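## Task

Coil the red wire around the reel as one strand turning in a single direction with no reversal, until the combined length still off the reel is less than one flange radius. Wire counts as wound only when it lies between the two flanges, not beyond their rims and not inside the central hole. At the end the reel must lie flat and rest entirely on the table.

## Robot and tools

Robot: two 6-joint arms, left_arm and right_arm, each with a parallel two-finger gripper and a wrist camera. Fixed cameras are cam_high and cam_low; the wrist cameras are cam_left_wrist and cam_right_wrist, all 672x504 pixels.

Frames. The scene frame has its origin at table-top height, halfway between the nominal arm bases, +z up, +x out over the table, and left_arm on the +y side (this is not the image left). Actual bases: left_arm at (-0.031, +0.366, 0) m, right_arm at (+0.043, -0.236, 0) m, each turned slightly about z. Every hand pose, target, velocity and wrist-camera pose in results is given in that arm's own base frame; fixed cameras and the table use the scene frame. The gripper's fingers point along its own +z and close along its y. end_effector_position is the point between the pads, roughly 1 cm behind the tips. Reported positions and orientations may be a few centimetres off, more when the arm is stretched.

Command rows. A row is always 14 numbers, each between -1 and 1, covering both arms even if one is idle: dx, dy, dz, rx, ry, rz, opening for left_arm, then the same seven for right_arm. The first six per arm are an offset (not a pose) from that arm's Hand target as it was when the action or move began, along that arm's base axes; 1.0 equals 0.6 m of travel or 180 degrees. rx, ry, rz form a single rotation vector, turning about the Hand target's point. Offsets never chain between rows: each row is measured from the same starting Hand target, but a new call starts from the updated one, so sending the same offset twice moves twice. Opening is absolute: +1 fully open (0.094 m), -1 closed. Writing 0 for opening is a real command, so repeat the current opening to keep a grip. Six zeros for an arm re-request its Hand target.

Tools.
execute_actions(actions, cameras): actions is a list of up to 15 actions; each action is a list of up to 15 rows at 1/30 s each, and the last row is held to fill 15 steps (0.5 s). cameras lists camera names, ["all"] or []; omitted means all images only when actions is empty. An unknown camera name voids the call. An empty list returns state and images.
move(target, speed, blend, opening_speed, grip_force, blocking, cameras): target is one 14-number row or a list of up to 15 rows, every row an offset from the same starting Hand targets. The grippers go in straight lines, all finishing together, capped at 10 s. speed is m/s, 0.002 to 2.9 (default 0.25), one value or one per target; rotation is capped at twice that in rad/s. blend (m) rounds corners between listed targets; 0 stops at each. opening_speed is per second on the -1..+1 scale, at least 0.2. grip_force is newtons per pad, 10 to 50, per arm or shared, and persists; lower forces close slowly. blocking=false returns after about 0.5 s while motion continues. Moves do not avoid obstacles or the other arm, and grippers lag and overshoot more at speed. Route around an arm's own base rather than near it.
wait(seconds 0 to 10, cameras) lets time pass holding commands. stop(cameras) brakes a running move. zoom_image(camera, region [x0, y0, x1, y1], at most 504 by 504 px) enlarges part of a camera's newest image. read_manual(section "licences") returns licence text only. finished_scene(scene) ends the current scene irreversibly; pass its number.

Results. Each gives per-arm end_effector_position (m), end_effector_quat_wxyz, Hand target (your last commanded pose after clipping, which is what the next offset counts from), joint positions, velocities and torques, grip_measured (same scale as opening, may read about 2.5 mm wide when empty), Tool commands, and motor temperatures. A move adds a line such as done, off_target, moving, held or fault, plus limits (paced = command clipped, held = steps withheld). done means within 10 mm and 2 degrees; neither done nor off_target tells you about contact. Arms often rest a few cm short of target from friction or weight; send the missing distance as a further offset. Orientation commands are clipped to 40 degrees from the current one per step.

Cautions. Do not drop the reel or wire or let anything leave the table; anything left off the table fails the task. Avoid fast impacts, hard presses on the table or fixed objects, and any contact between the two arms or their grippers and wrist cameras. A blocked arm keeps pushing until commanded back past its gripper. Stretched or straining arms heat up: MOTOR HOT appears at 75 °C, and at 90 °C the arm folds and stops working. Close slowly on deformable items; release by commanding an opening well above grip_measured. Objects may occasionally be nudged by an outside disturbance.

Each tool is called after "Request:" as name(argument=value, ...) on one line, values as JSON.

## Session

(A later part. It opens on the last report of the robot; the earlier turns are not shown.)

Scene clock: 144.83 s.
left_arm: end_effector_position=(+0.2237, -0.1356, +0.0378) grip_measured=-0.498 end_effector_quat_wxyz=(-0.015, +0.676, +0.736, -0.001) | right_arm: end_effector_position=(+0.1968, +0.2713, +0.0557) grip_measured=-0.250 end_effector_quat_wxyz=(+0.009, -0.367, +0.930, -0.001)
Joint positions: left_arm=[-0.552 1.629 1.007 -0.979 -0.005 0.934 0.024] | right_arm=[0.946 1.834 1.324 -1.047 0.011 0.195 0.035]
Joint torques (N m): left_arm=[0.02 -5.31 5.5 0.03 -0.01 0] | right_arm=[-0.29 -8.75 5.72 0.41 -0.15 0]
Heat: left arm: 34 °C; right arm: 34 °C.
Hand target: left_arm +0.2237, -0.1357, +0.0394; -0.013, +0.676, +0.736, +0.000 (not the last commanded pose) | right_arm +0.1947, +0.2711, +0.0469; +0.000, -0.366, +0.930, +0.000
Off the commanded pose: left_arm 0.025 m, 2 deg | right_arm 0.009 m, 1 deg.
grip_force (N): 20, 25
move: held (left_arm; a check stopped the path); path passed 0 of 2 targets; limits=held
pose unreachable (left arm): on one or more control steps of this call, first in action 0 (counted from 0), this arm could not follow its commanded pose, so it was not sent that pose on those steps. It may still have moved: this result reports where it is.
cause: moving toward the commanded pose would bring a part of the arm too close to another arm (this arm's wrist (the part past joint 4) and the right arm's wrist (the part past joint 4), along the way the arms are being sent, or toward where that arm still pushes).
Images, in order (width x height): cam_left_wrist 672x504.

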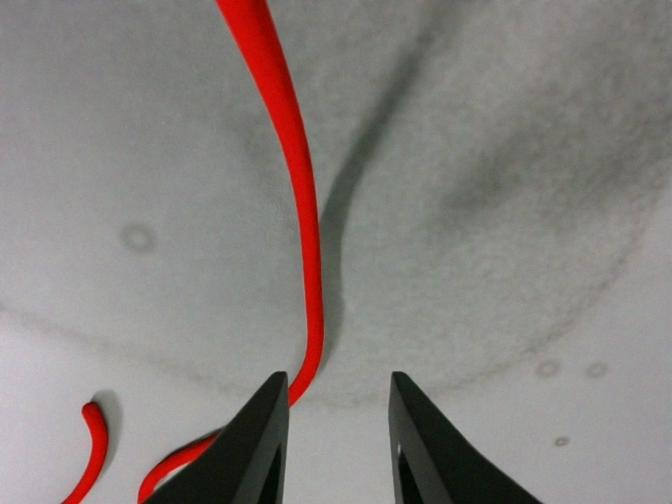

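Request:
move(target=[[0,0.03,0.1,0,0,0,-0.2,0,0,0,0,0,0,-0.2],[0.015,0.06,0.1,0,0,0.833,-0.2,0,0,0,0,0,0,-0.2],[0.015,0.0,0.06,0,0,0.833,-0.2,0,0,0,0,0,0,-0.2]], cameras=["cam_left_wrist","cam_high"], speed=0.25, blend=[0.01,0.01,0])

Scene clock: 153.67 s.
left_arm: end_effector_position=(+0.2314, -0.1368, +0.0776) grip_measured=-0.202 end_effector_quat_wxyz=(-0.009, -0.533, +0.846, -0.016) | right_arm: end_effector_position=(+0.1968, +0.2713, +0.0557) grip_measured=-0.250 end_effector_quat_wxyz=(+0.009, -0.367, +0.930, -0.001)
Joint positions: left_arm=[-0.517 1.563 1.105 -1.093 0.031 -1.641 0.038] | right_arm=[0.946 1.834 1.324 -1.047 0.011 0.195 0.035]
Joint torques (N m): left_arm=[-0.21 -4.46 5.24 0.27 -0.14 -0.11] | right_arm=[-0.21 -8.9 5.65 0.43 -0.14 -0.02]
Heat: left arm: 34 °C; right arm: 34 °C.
Hand target: left_arm +0.2328, -0.1357, +0.0755; -0.003, -0.536, +0.844, -0.013 | right_arm +0.1947, +0.2711, +0.0469; +0.000, -0.366, +0.930, +0.000
Off the commanded pose: left_arm 0.003 m, 1 deg | right_arm 0.009 m, 1 deg.
grip_force (N): 20, 25
move: done
Images, in order (width x height): cam_high 672x504, cam_left_wrist 672x504.

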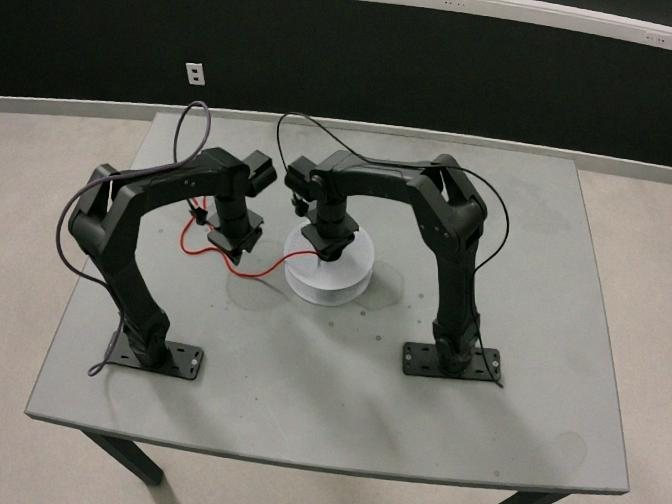

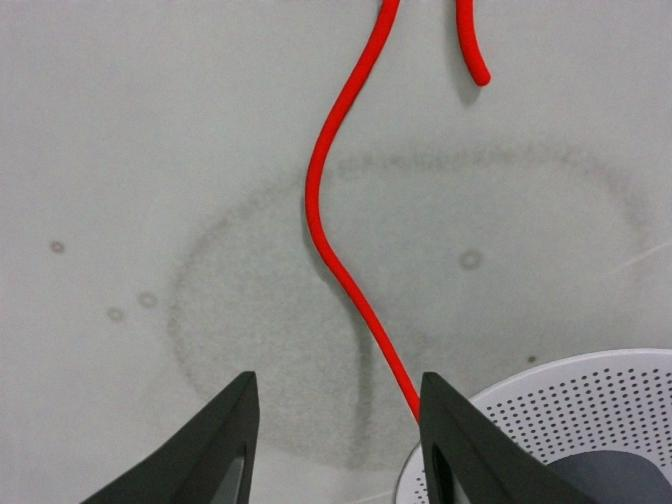

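Request:
move(target=[[0,0,-0.09,0,0,0,-0.4,0,0,0,0,0,0,-0.2],[0,0,-0.106,0,0,0,-0.4,0,0,0,0,0,0,-0.2]], cameras=["cam_left_wrist"], speed=0.06)

Scene clock: 157.90 s.
left_arm: end_effector_position=(+0.2320, -0.1371, +0.0147) grip_measured=-0.398 end_effector_quat_wxyz=(-0.009, -0.533, +0.846, -0.017) | right_arm: end_effector_position=(+0.1968, +0.2713, +0.0557) grip_measured=-0.250 end_effector_quat_wxyz=(+0.009, -0.367, +0.930, -0.001)
Joint positions: left_arm=[-0.517 1.649 0.928 -0.828 0.031 -1.642 0.028] | right_arm=[0.946 1.834 1.324 -1.047 0.011 0.195 0.035]
Joint torques (N m): left_arm=[-0.23 -4.55 4.78 0.24 -0.14 -0.08] | right_arm=[-0.24 -8.83 5.76 0.42 -0.13 -0.03]
Heat: left arm: 34 °C; right arm: 34 °C.
Hand target: left_arm +0.2328, -0.1357, +0.0118; -0.003, -0.536, +0.844, -0.013 | right_arm +0.1947, +0.2711, +0.0469; +0.000, -0.366, +0.930, +0.000
Off the commanded pose: left_arm 0.003 m, 1 deg | right_arm 0.009 m, 1 deg.
grip_force (N): 20, 25
move: done
Images, in order (width x height): cam_left_wrist 672x504.

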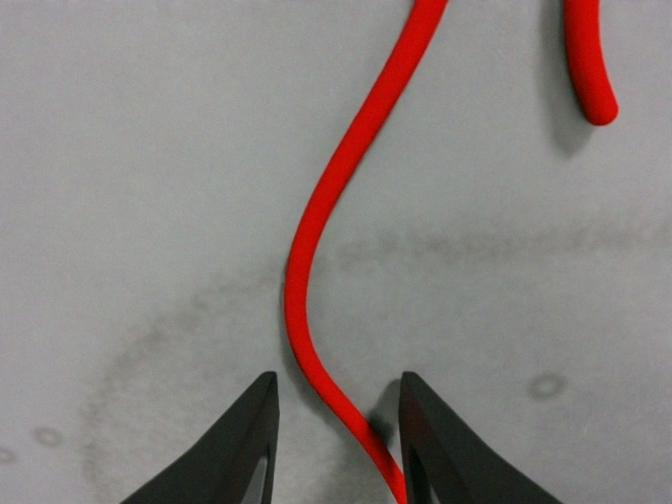

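Request:
move(target=[[0,0,0,0,0,0,-0.75,0,0,0,0,0,0,-0.2],[0,0,0,0,0,0,-0.75,0,0,0,0,0,0.167,-0.2]], cameras=["all"], speed=0.1)

Request:
zoom_image(camera="cam_low", region=[370, 220, 490, 310])

Request:
zoom_image(camera="cam_high", region=[200, 200, 400, 320])

Scene clock: 164.43 s.
left_arm: end_effector_position=(+0.2321, -0.1372, +0.0147) grip_measured=-0.748 end_effector_quat_wxyz=(-0.008, -0.533, +0.846, -0.017) | right_arm: end_effector_position=(+0.1992, +0.2717, +0.0562) grip_measured=-0.239 end_effector_quat_wxyz=(+0.014, -0.584, +0.811, -0.007)
Joint positions: left_arm=[-0.517 1.649 0.928 -0.827 0.031 -1.642 0.012] | right_arm=[0.946 1.833 1.324 -1.04 0.021 -0.302 0.036]
Joint torques (N m): left_arm=[-0.2 -4.52 4.78 0.27 -0.14 -0.08] | right_arm=[-0.21 -8.62 5.85 0.37 -0.24 -0.3]
Heat: left arm: 33 °C; right arm: 33 °C.
Hand target: left_arm +0.2327, -0.1357, +0.0118; -0.003, -0.536, +0.844, -0.013 | right_arm +0.1947, +0.2711, +0.0470; +0.000, -0.595, +0.804, +0.000
Off the commanded pose: left_arm 0.003 m, 1 deg | right_arm 0.010 m, 2 deg.
grip_force (N): 20, 25
move: done

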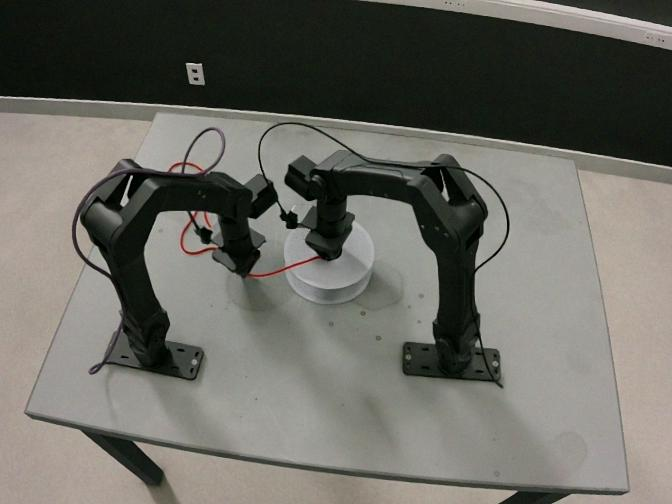

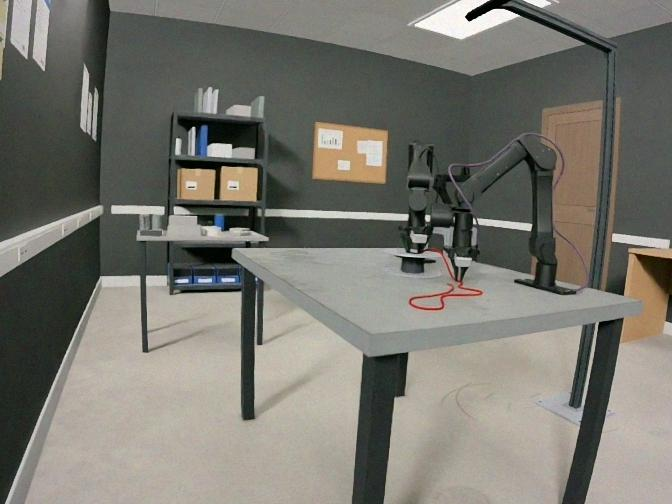

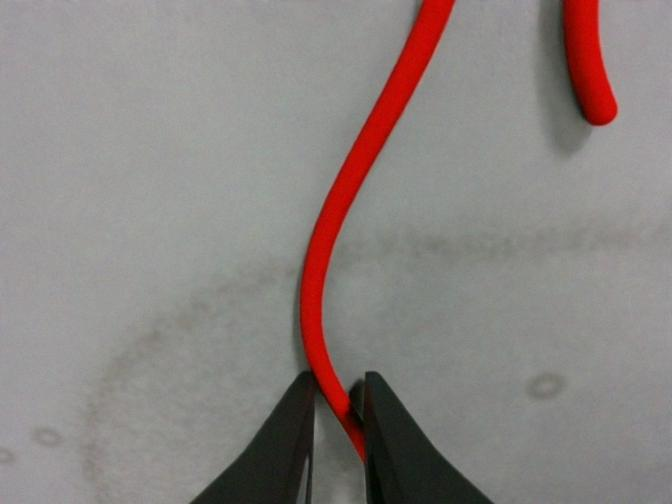

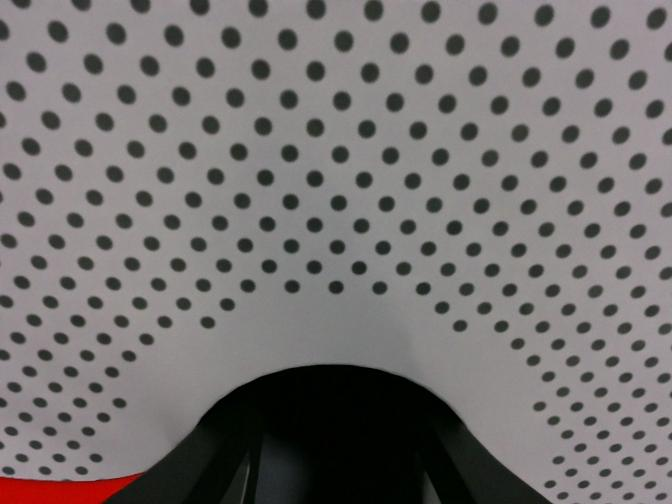

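Scaled by 4.200 from the camera's 672x504 image, which has a finer 960x720 frame.

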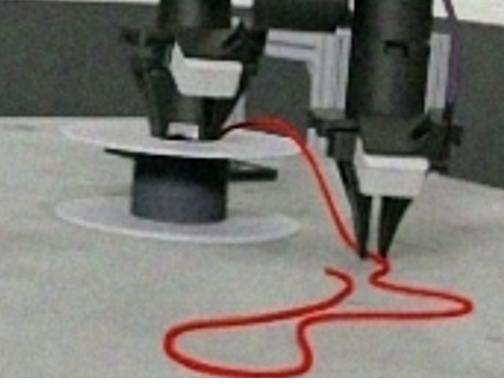

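Scaled by 2.520 from the camera's 672x504 image, which has a finer 960x720 frame.

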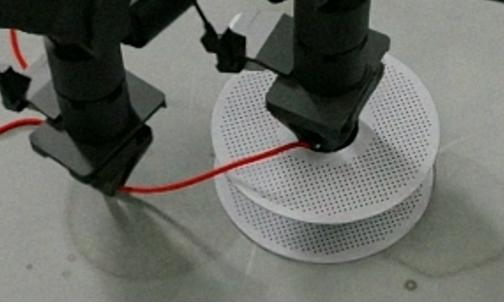

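Request:
move(target=[[0.005,0.08,0,0,0,0,-0.72,0,0,0,0,0,0,-0.2],[0.005,0.08,0,0,0,0,-0.72,0,0,0,0,0,0.222,-0.2]], cameras=["all"], speed=0.12)

Request:
zoom_image(camera="cam_low", region=[370, 220, 490, 310])

Request:
zoom_image(camera="cam_high", region=[200, 200, 400, 320])

Scene clock: 170.40 s.
left_arm: end_effector_position=(+0.2378, -0.0938, +0.0120) grip_measured=-0.722 end_effector_quat_wxyz=(-0.010, -0.535, +0.845, -0.018) | right_arm: end_effector_position=(+0.2032, +0.2772, +0.0570) grip_measured=-0.222 end_effector_quat_wxyz=(-0.025, +0.824, -0.565, +0.011)
Joint positions: left_arm=[-0.353 1.608 0.872 -0.818 0.037 -1.482 0.013] | right_arm=[0.946 1.831 1.324 -1.014 0.021 -0.994 0.037]
Joint torques (N m): left_arm=[0.66 -5.65 3.78 0.17 -0.18 0.06] | right_arm=[-0.21 -8.51 6.01 0.15 -0.25 -0.35]
Heat: left arm: 33 °C; right arm: 33 °C.
Hand target: left_arm +0.2357, -0.0877, +0.0117; -0.003, -0.536, +0.844, -0.013 | right_arm +0.1947, +0.2710, +0.0469; +0.000, +0.834, -0.552, +0.000
Off the commanded pose: left_arm 0.006 m, 1 deg | right_arm 0.014 m, 4 deg.
grip_force (N): 20, 25
move: off_target (right_arm)

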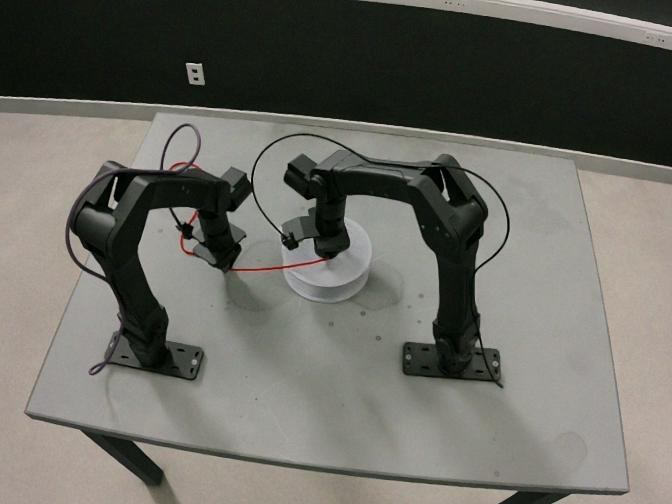

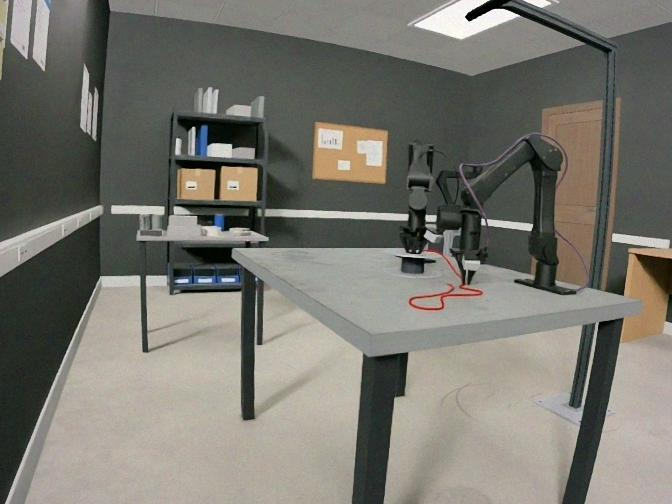

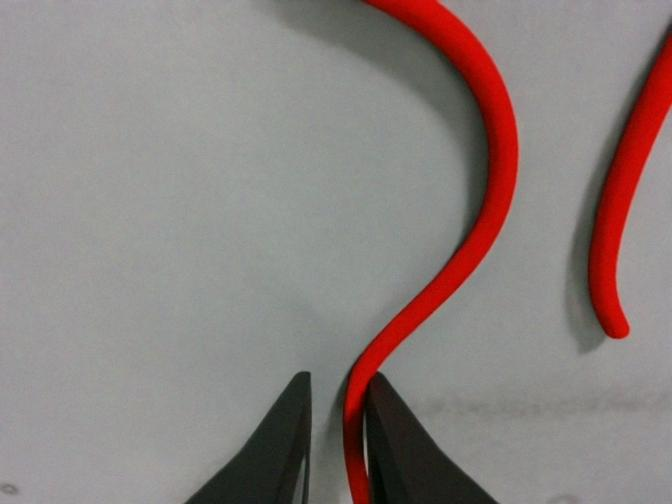

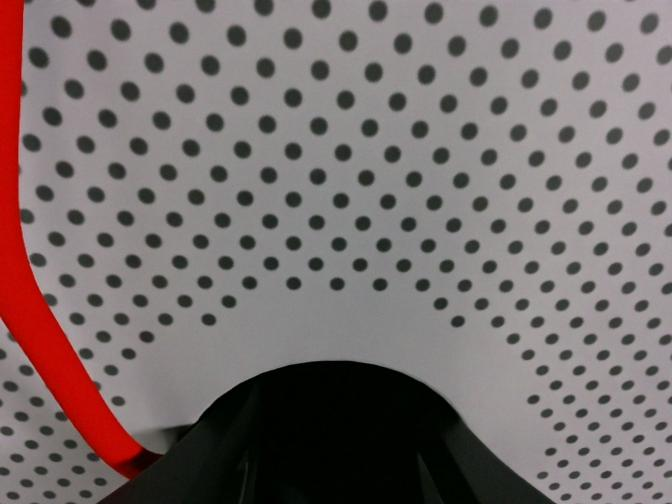

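Scaled by 4.200 from the camera's 672x504 image, which has a finer 960x720 frame.

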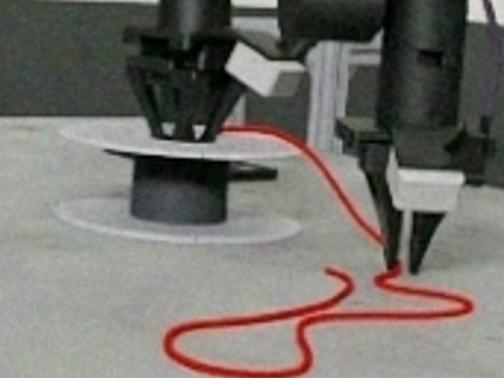

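Scaled by 2.520 from the camera's 672x504 image, which has a finer 960x720 frame.

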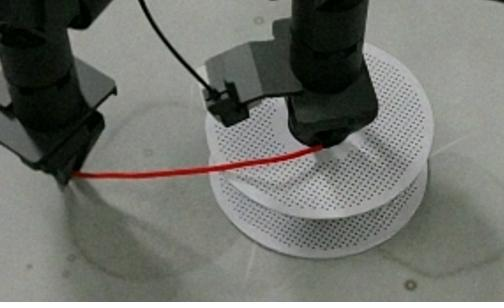

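Request:
move(target=[0,0,0,0,0,0,-0.6,0.004,-0.004,0,0,0,-0.4,-0.2], cameras=["all"], speed=0.15)

Request:
zoom_image(camera="cam_low", region=[370, 220, 490, 310])

Request:
zoom_image(camera="cam_high", region=[200, 200, 400, 320])

Scene clock: 208.87 s.
left_arm: end_effector_position=(+0.2378, -0.0937, +0.0120) grip_measured=-0.602 end_effector_quat_wxyz=(-0.009, -0.535, +0.845, -0.018) | right_arm: end_effector_position=(+0.2050, +0.2690, +0.0574) grip_measured=-0.220 end_effector_quat_wxyz=(+0.027, -0.370, +0.929, -0.016)
Joint positions: left_arm=[-0.353 1.608 0.872 -0.818 0.037 -1.482 0.019] | right_arm=[0.946 1.83 1.324 -1.036 0.056 0.187 0.037]
Joint torques (N m): left_arm=[0.68 -5.67 3.78 0.17 -0.17 0.06] | right_arm=[-1.09 -8.54 5.71 0.33 -0.57 0.37]
Motor temperatures (°C): left_arm=[28 31 32 26 23 25 24] | right_arm=[24 32 28 32 23 25 25]
Heat: left arm: 32 °C; right arm: 32 °C.
Hand target: left_arm +0.2357, -0.0877, +0.0117; -0.003, -0.536, +0.844, -0.013 | right_arm +0.1971, +0.2687, +0.0470; +0.000, -0.350, +0.937, +0.001
Off the commanded pose: left_arm 0.006 m, 1 deg | right_arm 0.013 m, 4 deg.
grip_force (N): 20, 25
move: off_target (right_arm)

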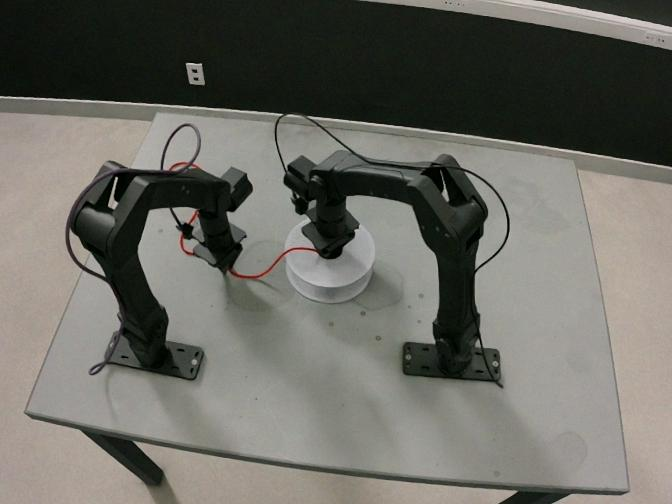

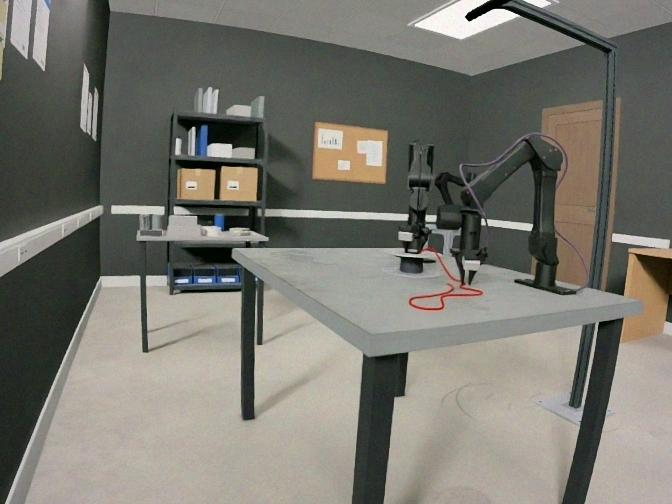

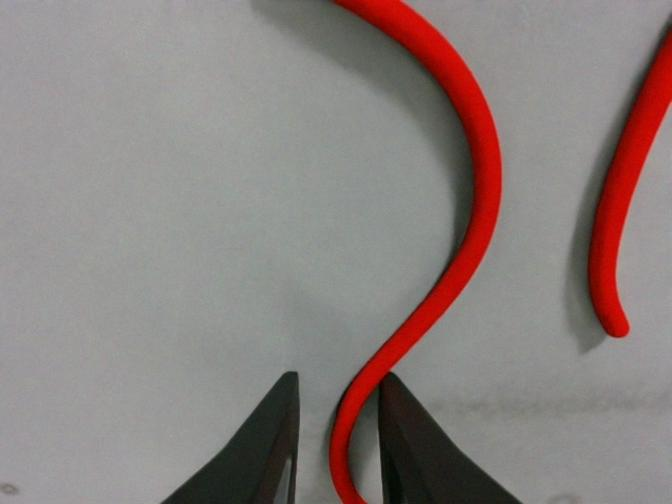

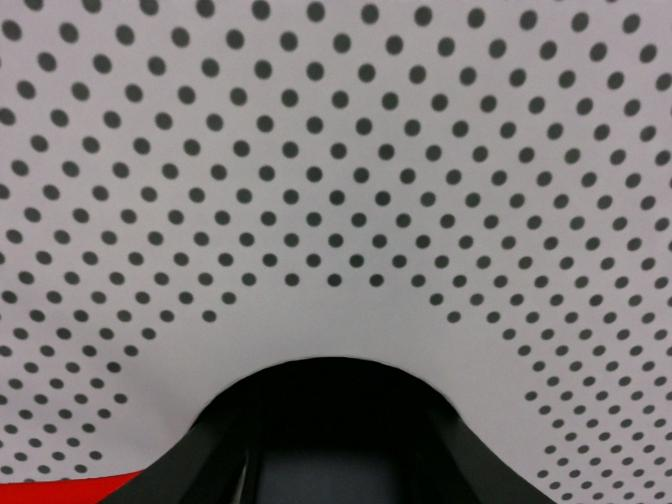

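Scaled by 4.200 from the camera's 672x504 image, which has a finer 960x720 frame.

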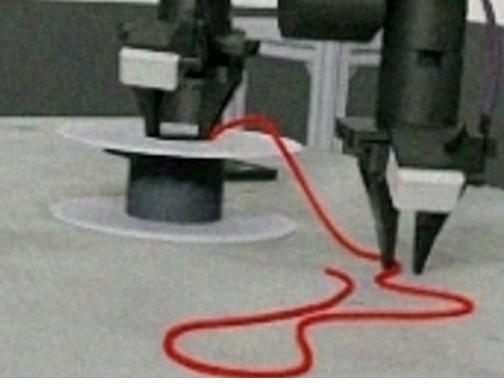

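Scaled by 2.520 from the camera's 672x504 image, which has a finer 960x720 frame.

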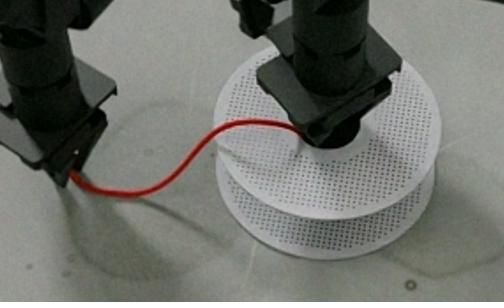

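Request:
move(target=[[0,0,0,0,0,0,-0.2,0,0,0,0,0,0,-0.2],[0,0.03,0.17,0,0,0,-0.2,0,0,0,0,0,0,-0.2],[-0.1,-0.12,0.24,0.0455,-0.298,-0.596,-0.2,0,0,0,0,0,0,-0.2],[-0.076,-0.2205,0.214,0.0455,-0.298,-0.596,-0.2,0,0,0,0,0,0,-0.2]], cameras=["all"], speed=0.25)

Scene clock: 220.10 s.
left_arm: end_effector_position=(+0.1880, -0.2162, +0.1369) grip_measured=-0.202 end_effector_quat_wxyz=(+0.337, +0.394, +0.840, -0.158) | right_arm: end_effector_position=(+0.2050, +0.2690, +0.0574) grip_measured=-0.220 end_effector_quat_wxyz=(+0.027, -0.370, +0.929, -0.016)
Joint positions: left_arm=[-0.845 0.926 0.64 -0.521 0.022 0.023 0.038] | right_arm=[0.946 1.83 1.324 -1.036 0.056 0.188 0.037]
Joint torques (N m): left_arm=[-0.62 -0.85 6.93 1.59 -0.08 -0.1] | right_arm=[-1.14 -8.62 5.74 0.32 -0.57 0.37]
Heat: left arm: 32 °C; right arm: 32 °C.
Hand target: left_arm +0.1901, -0.2200, +0.1403; +0.347, +0.391, +0.837, -0.162 | right_arm +0.1971, +0.2687, +0.0470; +0.000, -0.350, +0.937, +0.001
Off the commanded pose: left_arm 0.005 m, 1 deg | right_arm 0.013 m, 4 deg.
grip_force (N): 20, 25
move: off_target (right_arm)

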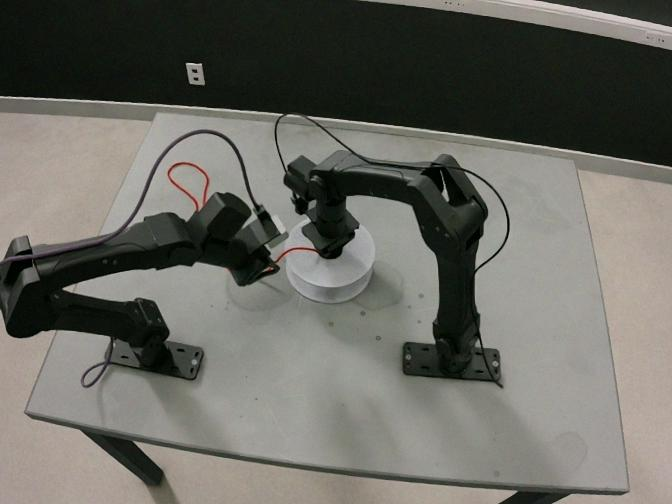

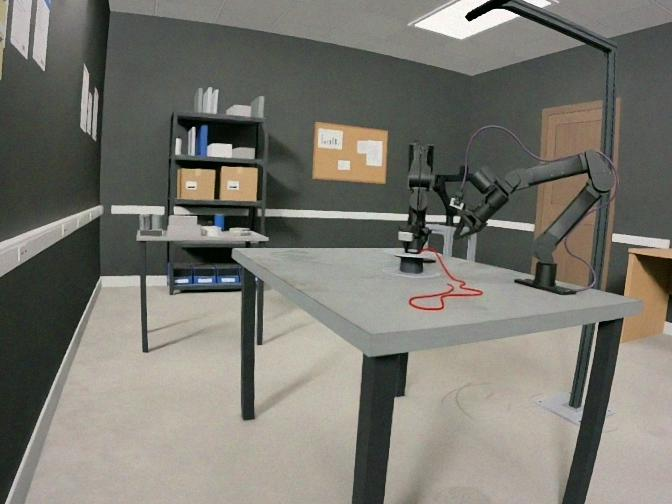

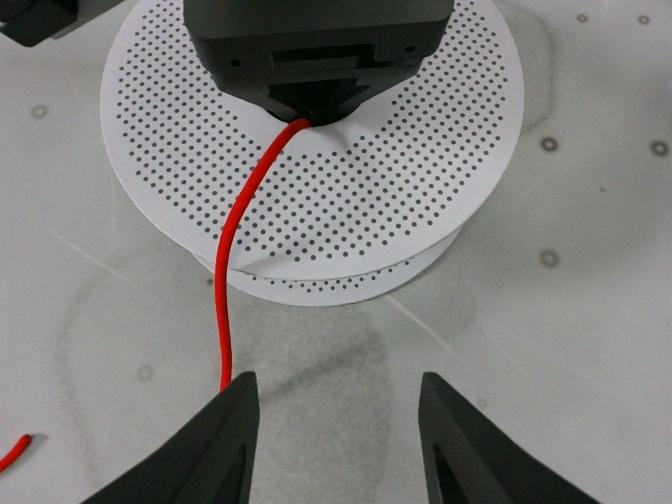

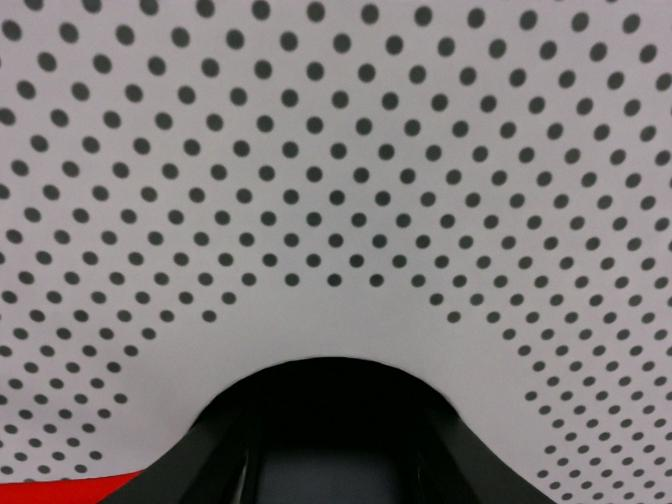

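Request:
move(target=[0.043,0.0775,-0.089,0,0,0,-0.2,0,0,0,0,0,0,-0.2], cameras=["cam_left_wrist"], speed=0.12)

Scene clock: 226.93 s.
left_arm: end_effector_position=(+0.2133, -0.1721, +0.0854) grip_measured=-0.202 end_effector_quat_wxyz=(+0.339, +0.389, +0.842, -0.158) | right_arm: end_effector_position=(+0.2050, +0.2690, +0.0574) grip_measured=-0.220 end_effector_quat_wxyz=(+0.027, -0.370, +0.929, -0.016)
Joint positions: left_arm=[-0.529 0.927 0.437 -0.344 0.234 0.247 0.038] | right_arm=[0.946 1.83 1.324 -1.036 0.056 0.188 0.037]
Joint torques (N m): left_arm=[0.68 -0.72 6.24 1.55 0.22 0.04] | right_arm=[-1.18 -8.57 5.79 0.35 -0.55 0.37]
Heat: left arm: 33 °C; right arm: 32 °C.
Hand target: left_arm +0.2159, -0.1734, +0.0868; +0.347, +0.391, +0.837, -0.161 | right_arm +0.1971, +0.2687, +0.0470; +0.000, -0.350, +0.937, +0.001
Off the commanded pose: left_arm 0.003 m, 1 deg | right_arm 0.013 m, 4 deg.
grip_force (N): 20, 25
move: off_target (right_arm)
Images, in order (width x height): cam_left_wrist 672x504.

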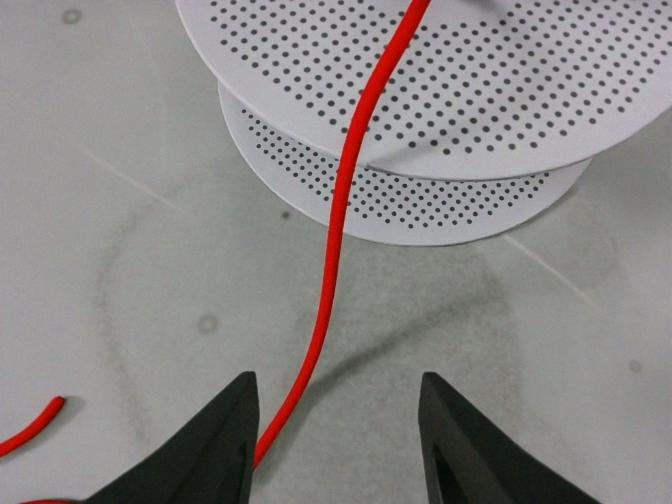

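Request:
move(target=[[0.045,-0.054,-0.07,0,0,0,-0.2,0,0,0,0,0,0,-0.2],[0.045,-0.054,-0.07,0,0,0,-0.75,0,0,0,0,0,0,-0.2]], cameras=["cam_left_wrist","cam_low"], speed=0.08)

Request:
zoom_image(camera="cam_low", region=[370, 220, 490, 310])

Scene clock: 233.03 s.
left_arm: end_effector_position=(+0.2428, -0.2036, +0.0451) grip_measured=-0.748 end_effector_quat_wxyz=(+0.342, +0.392, +0.839, -0.160) | right_arm: end_effector_position=(+0.2050, +0.2690, +0.0574) grip_measured=-0.220 end_effector_quat_wxyz=(+0.027, -0.370, +0.929, -0.016)
Joint positions: left_arm=[-0.589 1.26 0.41 0.032 0.198 0.206 0.012] | right_arm=[0.946 1.83 1.324 -1.036 0.056 0.188 0.037]
Joint torques (N m): left_arm=[-0.64 -2.19 5.26 1.59 0.05 -0.06] | right_arm=[-1.14 -8.59 5.76 0.34 -0.58 0.36]
Heat: left arm: 33 °C; right arm: 32 °C.
Hand target: left_arm +0.2430, -0.2059, +0.0449; +0.347, +0.391, +0.837, -0.161 | right_arm +0.1971, +0.2687, +0.0470; +0.000, -0.350, +0.937, +0.001
Off the commanded pose: left_arm 0.002 m, 1 deg | right_arm 0.013 m, 4 deg.
grip_force (N): 20, 25
move: off_target (right_arm)
Images, in order (width x height): cam_low 672x504, cam_left_wrist 672x504.

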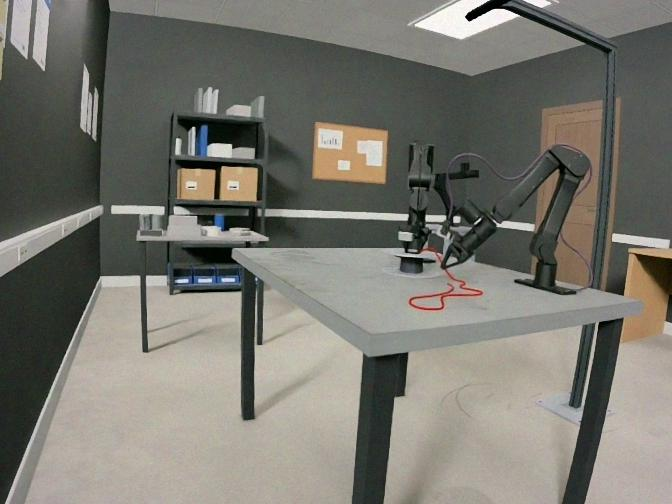

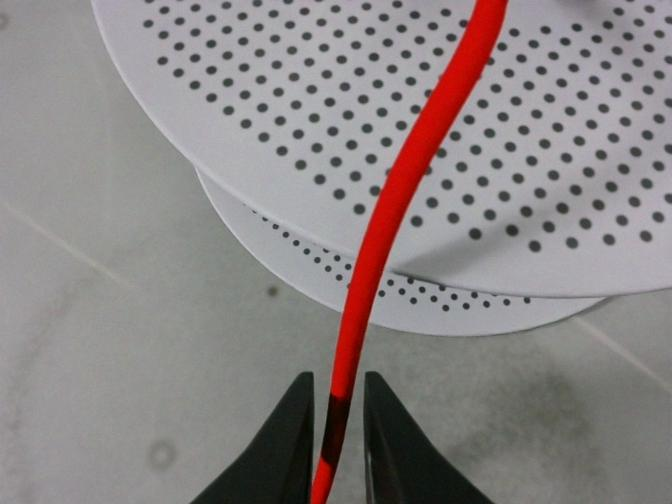

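Scaled by 4.200 from the camera's 672x504 image, which has a finer 960x720 frame.

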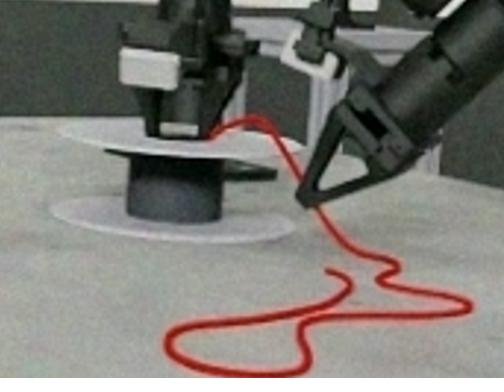

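Request:
move(target=[[-0.1,-0.027,0.003,-0.04,-0.057,0.082,-0.82,0,0,0,0,0,0.09,-0.2],[-0.148,-0.105,0.003,-0.081,-0.115,0.164,-0.82,0,0,0,0,0,0.178,-0.2]], cameras=["all"], speed=0.1, blend=[0.01,0])

Request:
zoom_image(camera="cam_low", region=[370, 220, 490, 310])

Request:
zoom_image(camera="cam_high", region=[200, 200, 400, 320])

Scene clock: 253.77 s.
left_arm: end_effector_position=(+0.1540, -0.2658, +0.0427) grip_measured=-0.818 end_effector_quat_wxyz=(+0.558, +0.149, +0.810, -0.101) | right_arm: end_effector_position=(+0.2065, +0.2706, +0.0575) grip_measured=-0.220 end_effector_quat_wxyz=(+0.025, -0.586, +0.810, -0.015)
Joint positions: left_arm=[-1.593 1.646 0.332 0.46 -1.077 -0.788 0.009] | right_arm=[0.94 1.83 1.324 -1.027 0.045 -0.314 0.037]
Joint torques (N m): left_arm=[-0.51 -3.17 5.65 0.95 -0.67 -0.09] | right_arm=[-0.57 -8.65 5.68 0.28 -0.47 -0.27]
Heat: left arm: 32 °C; right arm: 33 °C.
Hand target: left_arm +0.1542, -0.2689, +0.0467; +0.565, +0.143, +0.807, -0.100 | right_arm +0.1971, +0.2687, +0.0470; +0.000, -0.595, +0.804, +0.001
Off the commanded pose: left_arm 0.005 m, 1 deg | right_arm 0.014 m, 4 deg.
grip_force (N): 20, 25
move: off_target (right_arm)

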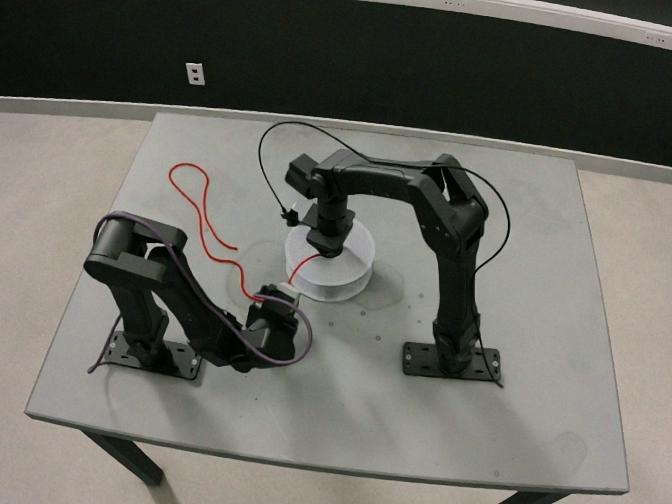

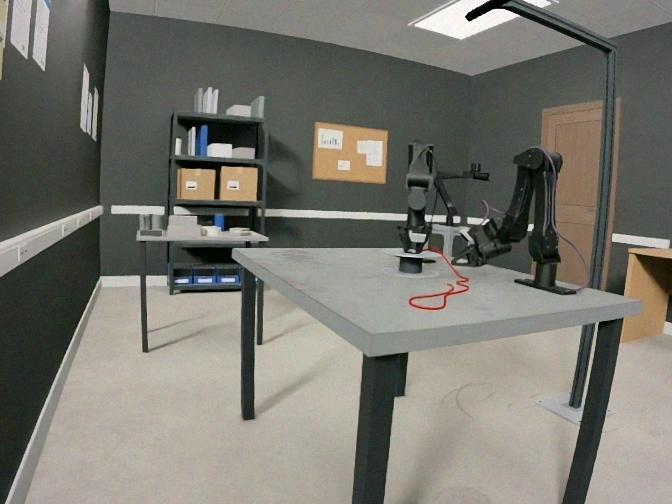

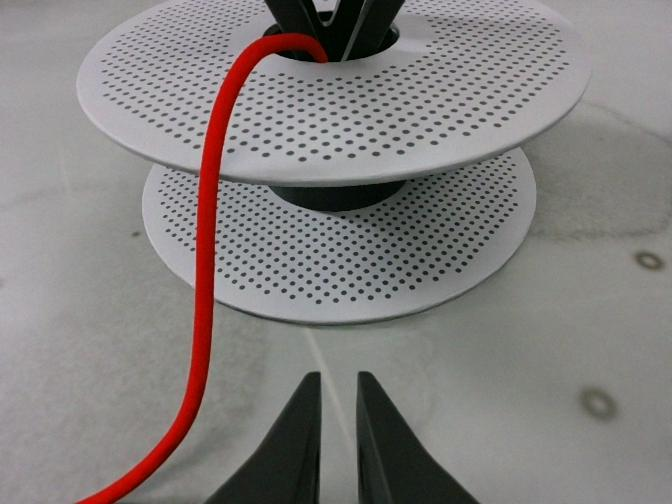

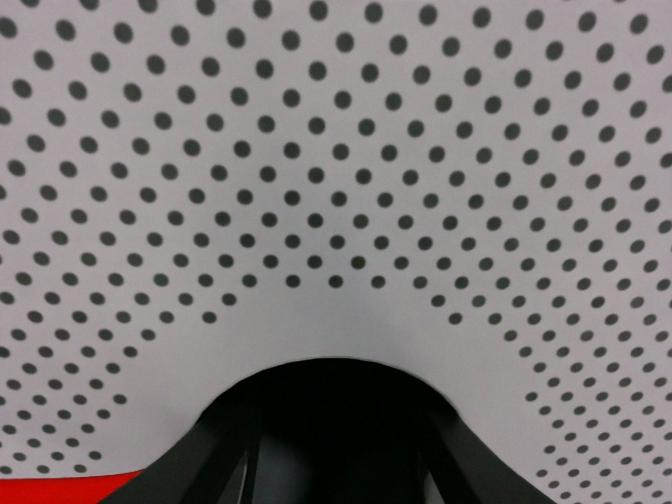

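Scaled by 4.200 from the camera's 672x504 image, which has a finer 960x720 frame.

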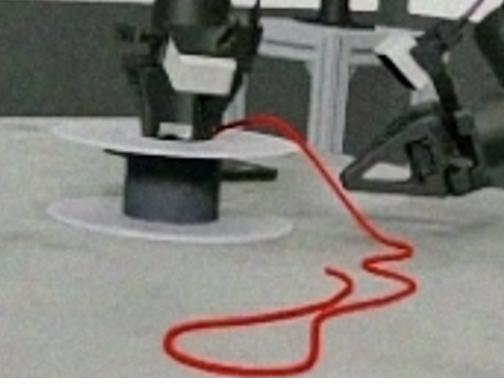

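Scaled by 2.520 from the camera's 672x504 image, which has a finer 960x720 frame.

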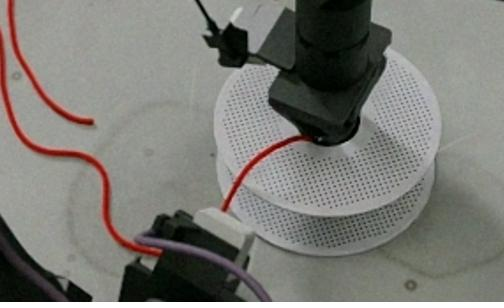

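Request:
move(target=[[-0.05,0.02,0.05,0,0,0,-0.82,0,0,0,0,0,0,-0.2],[-0.05,0.02,0.05,0,0,0,-0.82,0.003,-0.003,0,0,0,-0.36,-0.2]], cameras=["all"], speed=0.12)

Request:
zoom_image(camera="cam_low", region=[370, 220, 490, 310])

Request:
zoom_image(camera="cam_high", region=[160, 150, 400, 320])

Scene clock: 269.03 s.
left_arm: end_effector_position=(+0.1251, -0.2518, +0.0671) grip_measured=-0.818 end_effector_quat_wxyz=(+0.554, +0.152, +0.813, -0.093) | right_arm: end_effector_position=(+0.2035, +0.2589, +0.0576) grip_measured=-0.219 end_effector_quat_wxyz=(+0.020, -0.093, +0.995, -0.022)
Joint positions: left_arm=[-1.741 1.478 0.42 -0.088 -1.155 -1.093 0.009] | right_arm=[0.934 1.829 1.324 -1.072 0.059 0.748 0.037]
Joint torques (N m): left_arm=[-0.72 -3.25 6.9 0.58 -0.87 -0.09] | right_arm=[-0.65 -8.49 5.63 0.63 -0.58 0.38]
Heat: left arm: 32 °C; right arm: 33 °C.
Hand target: left_arm +0.1241, -0.2569, +0.0766; +0.565, +0.143, +0.807, -0.100 | right_arm +0.1989, +0.2668, +0.0470; +0.000, -0.072, +0.997, +0.001
Off the commanded pose: left_arm 0.011 m, 2 deg | right_arm 0.014 m, 4 deg.
grip_force (N): 20, 25
move: off_target (left_arm, right_arm)

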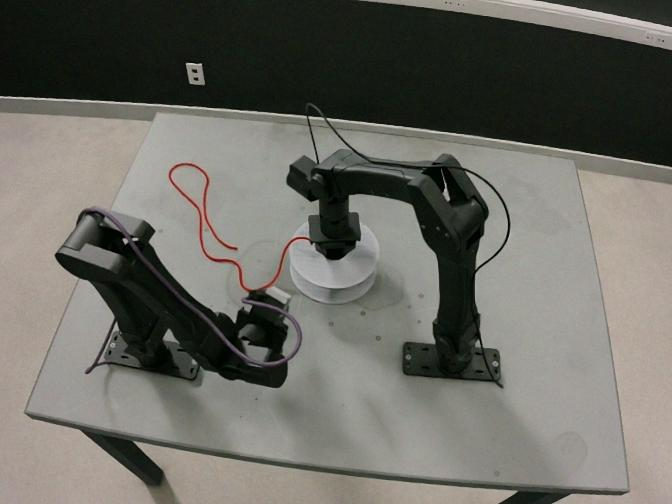

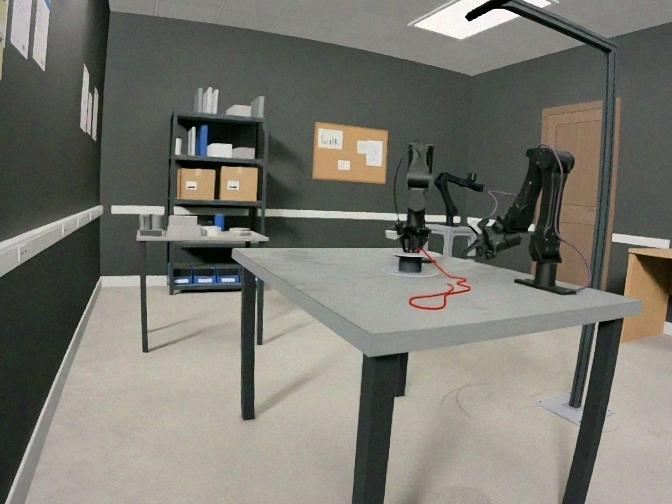

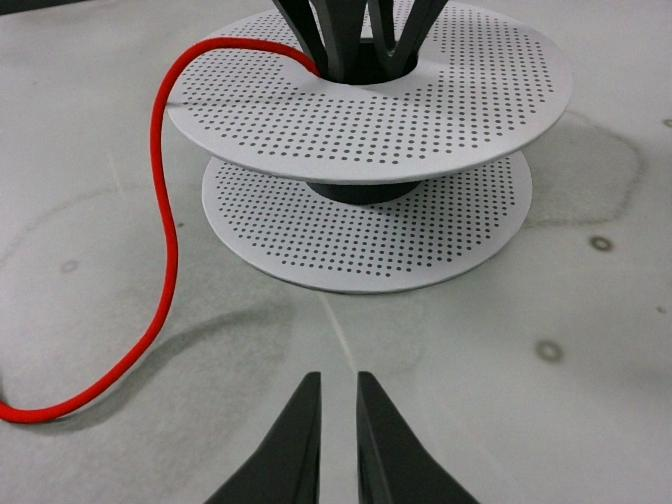

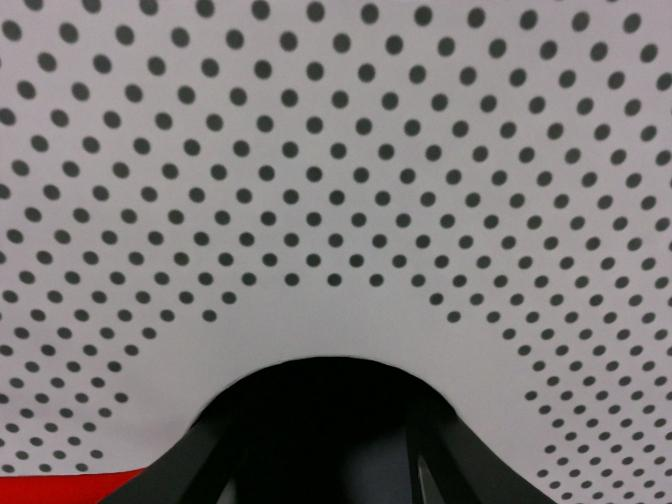

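Scaled by 4.200 from the camera's 672x504 image, which has a finer 960x720 frame.

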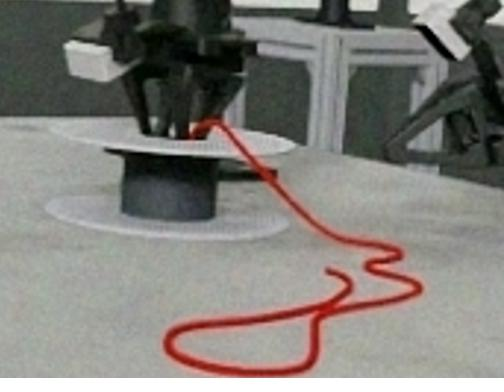

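Scaled by 2.100 from the camera's 672x504 image, which has a finer 960x720 frame.

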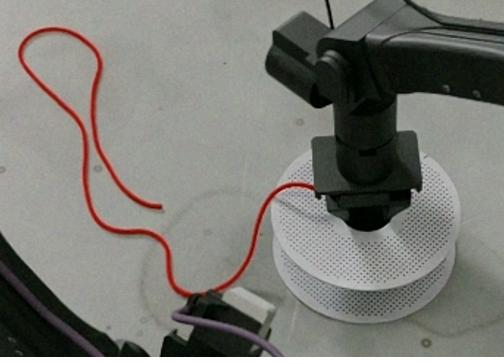

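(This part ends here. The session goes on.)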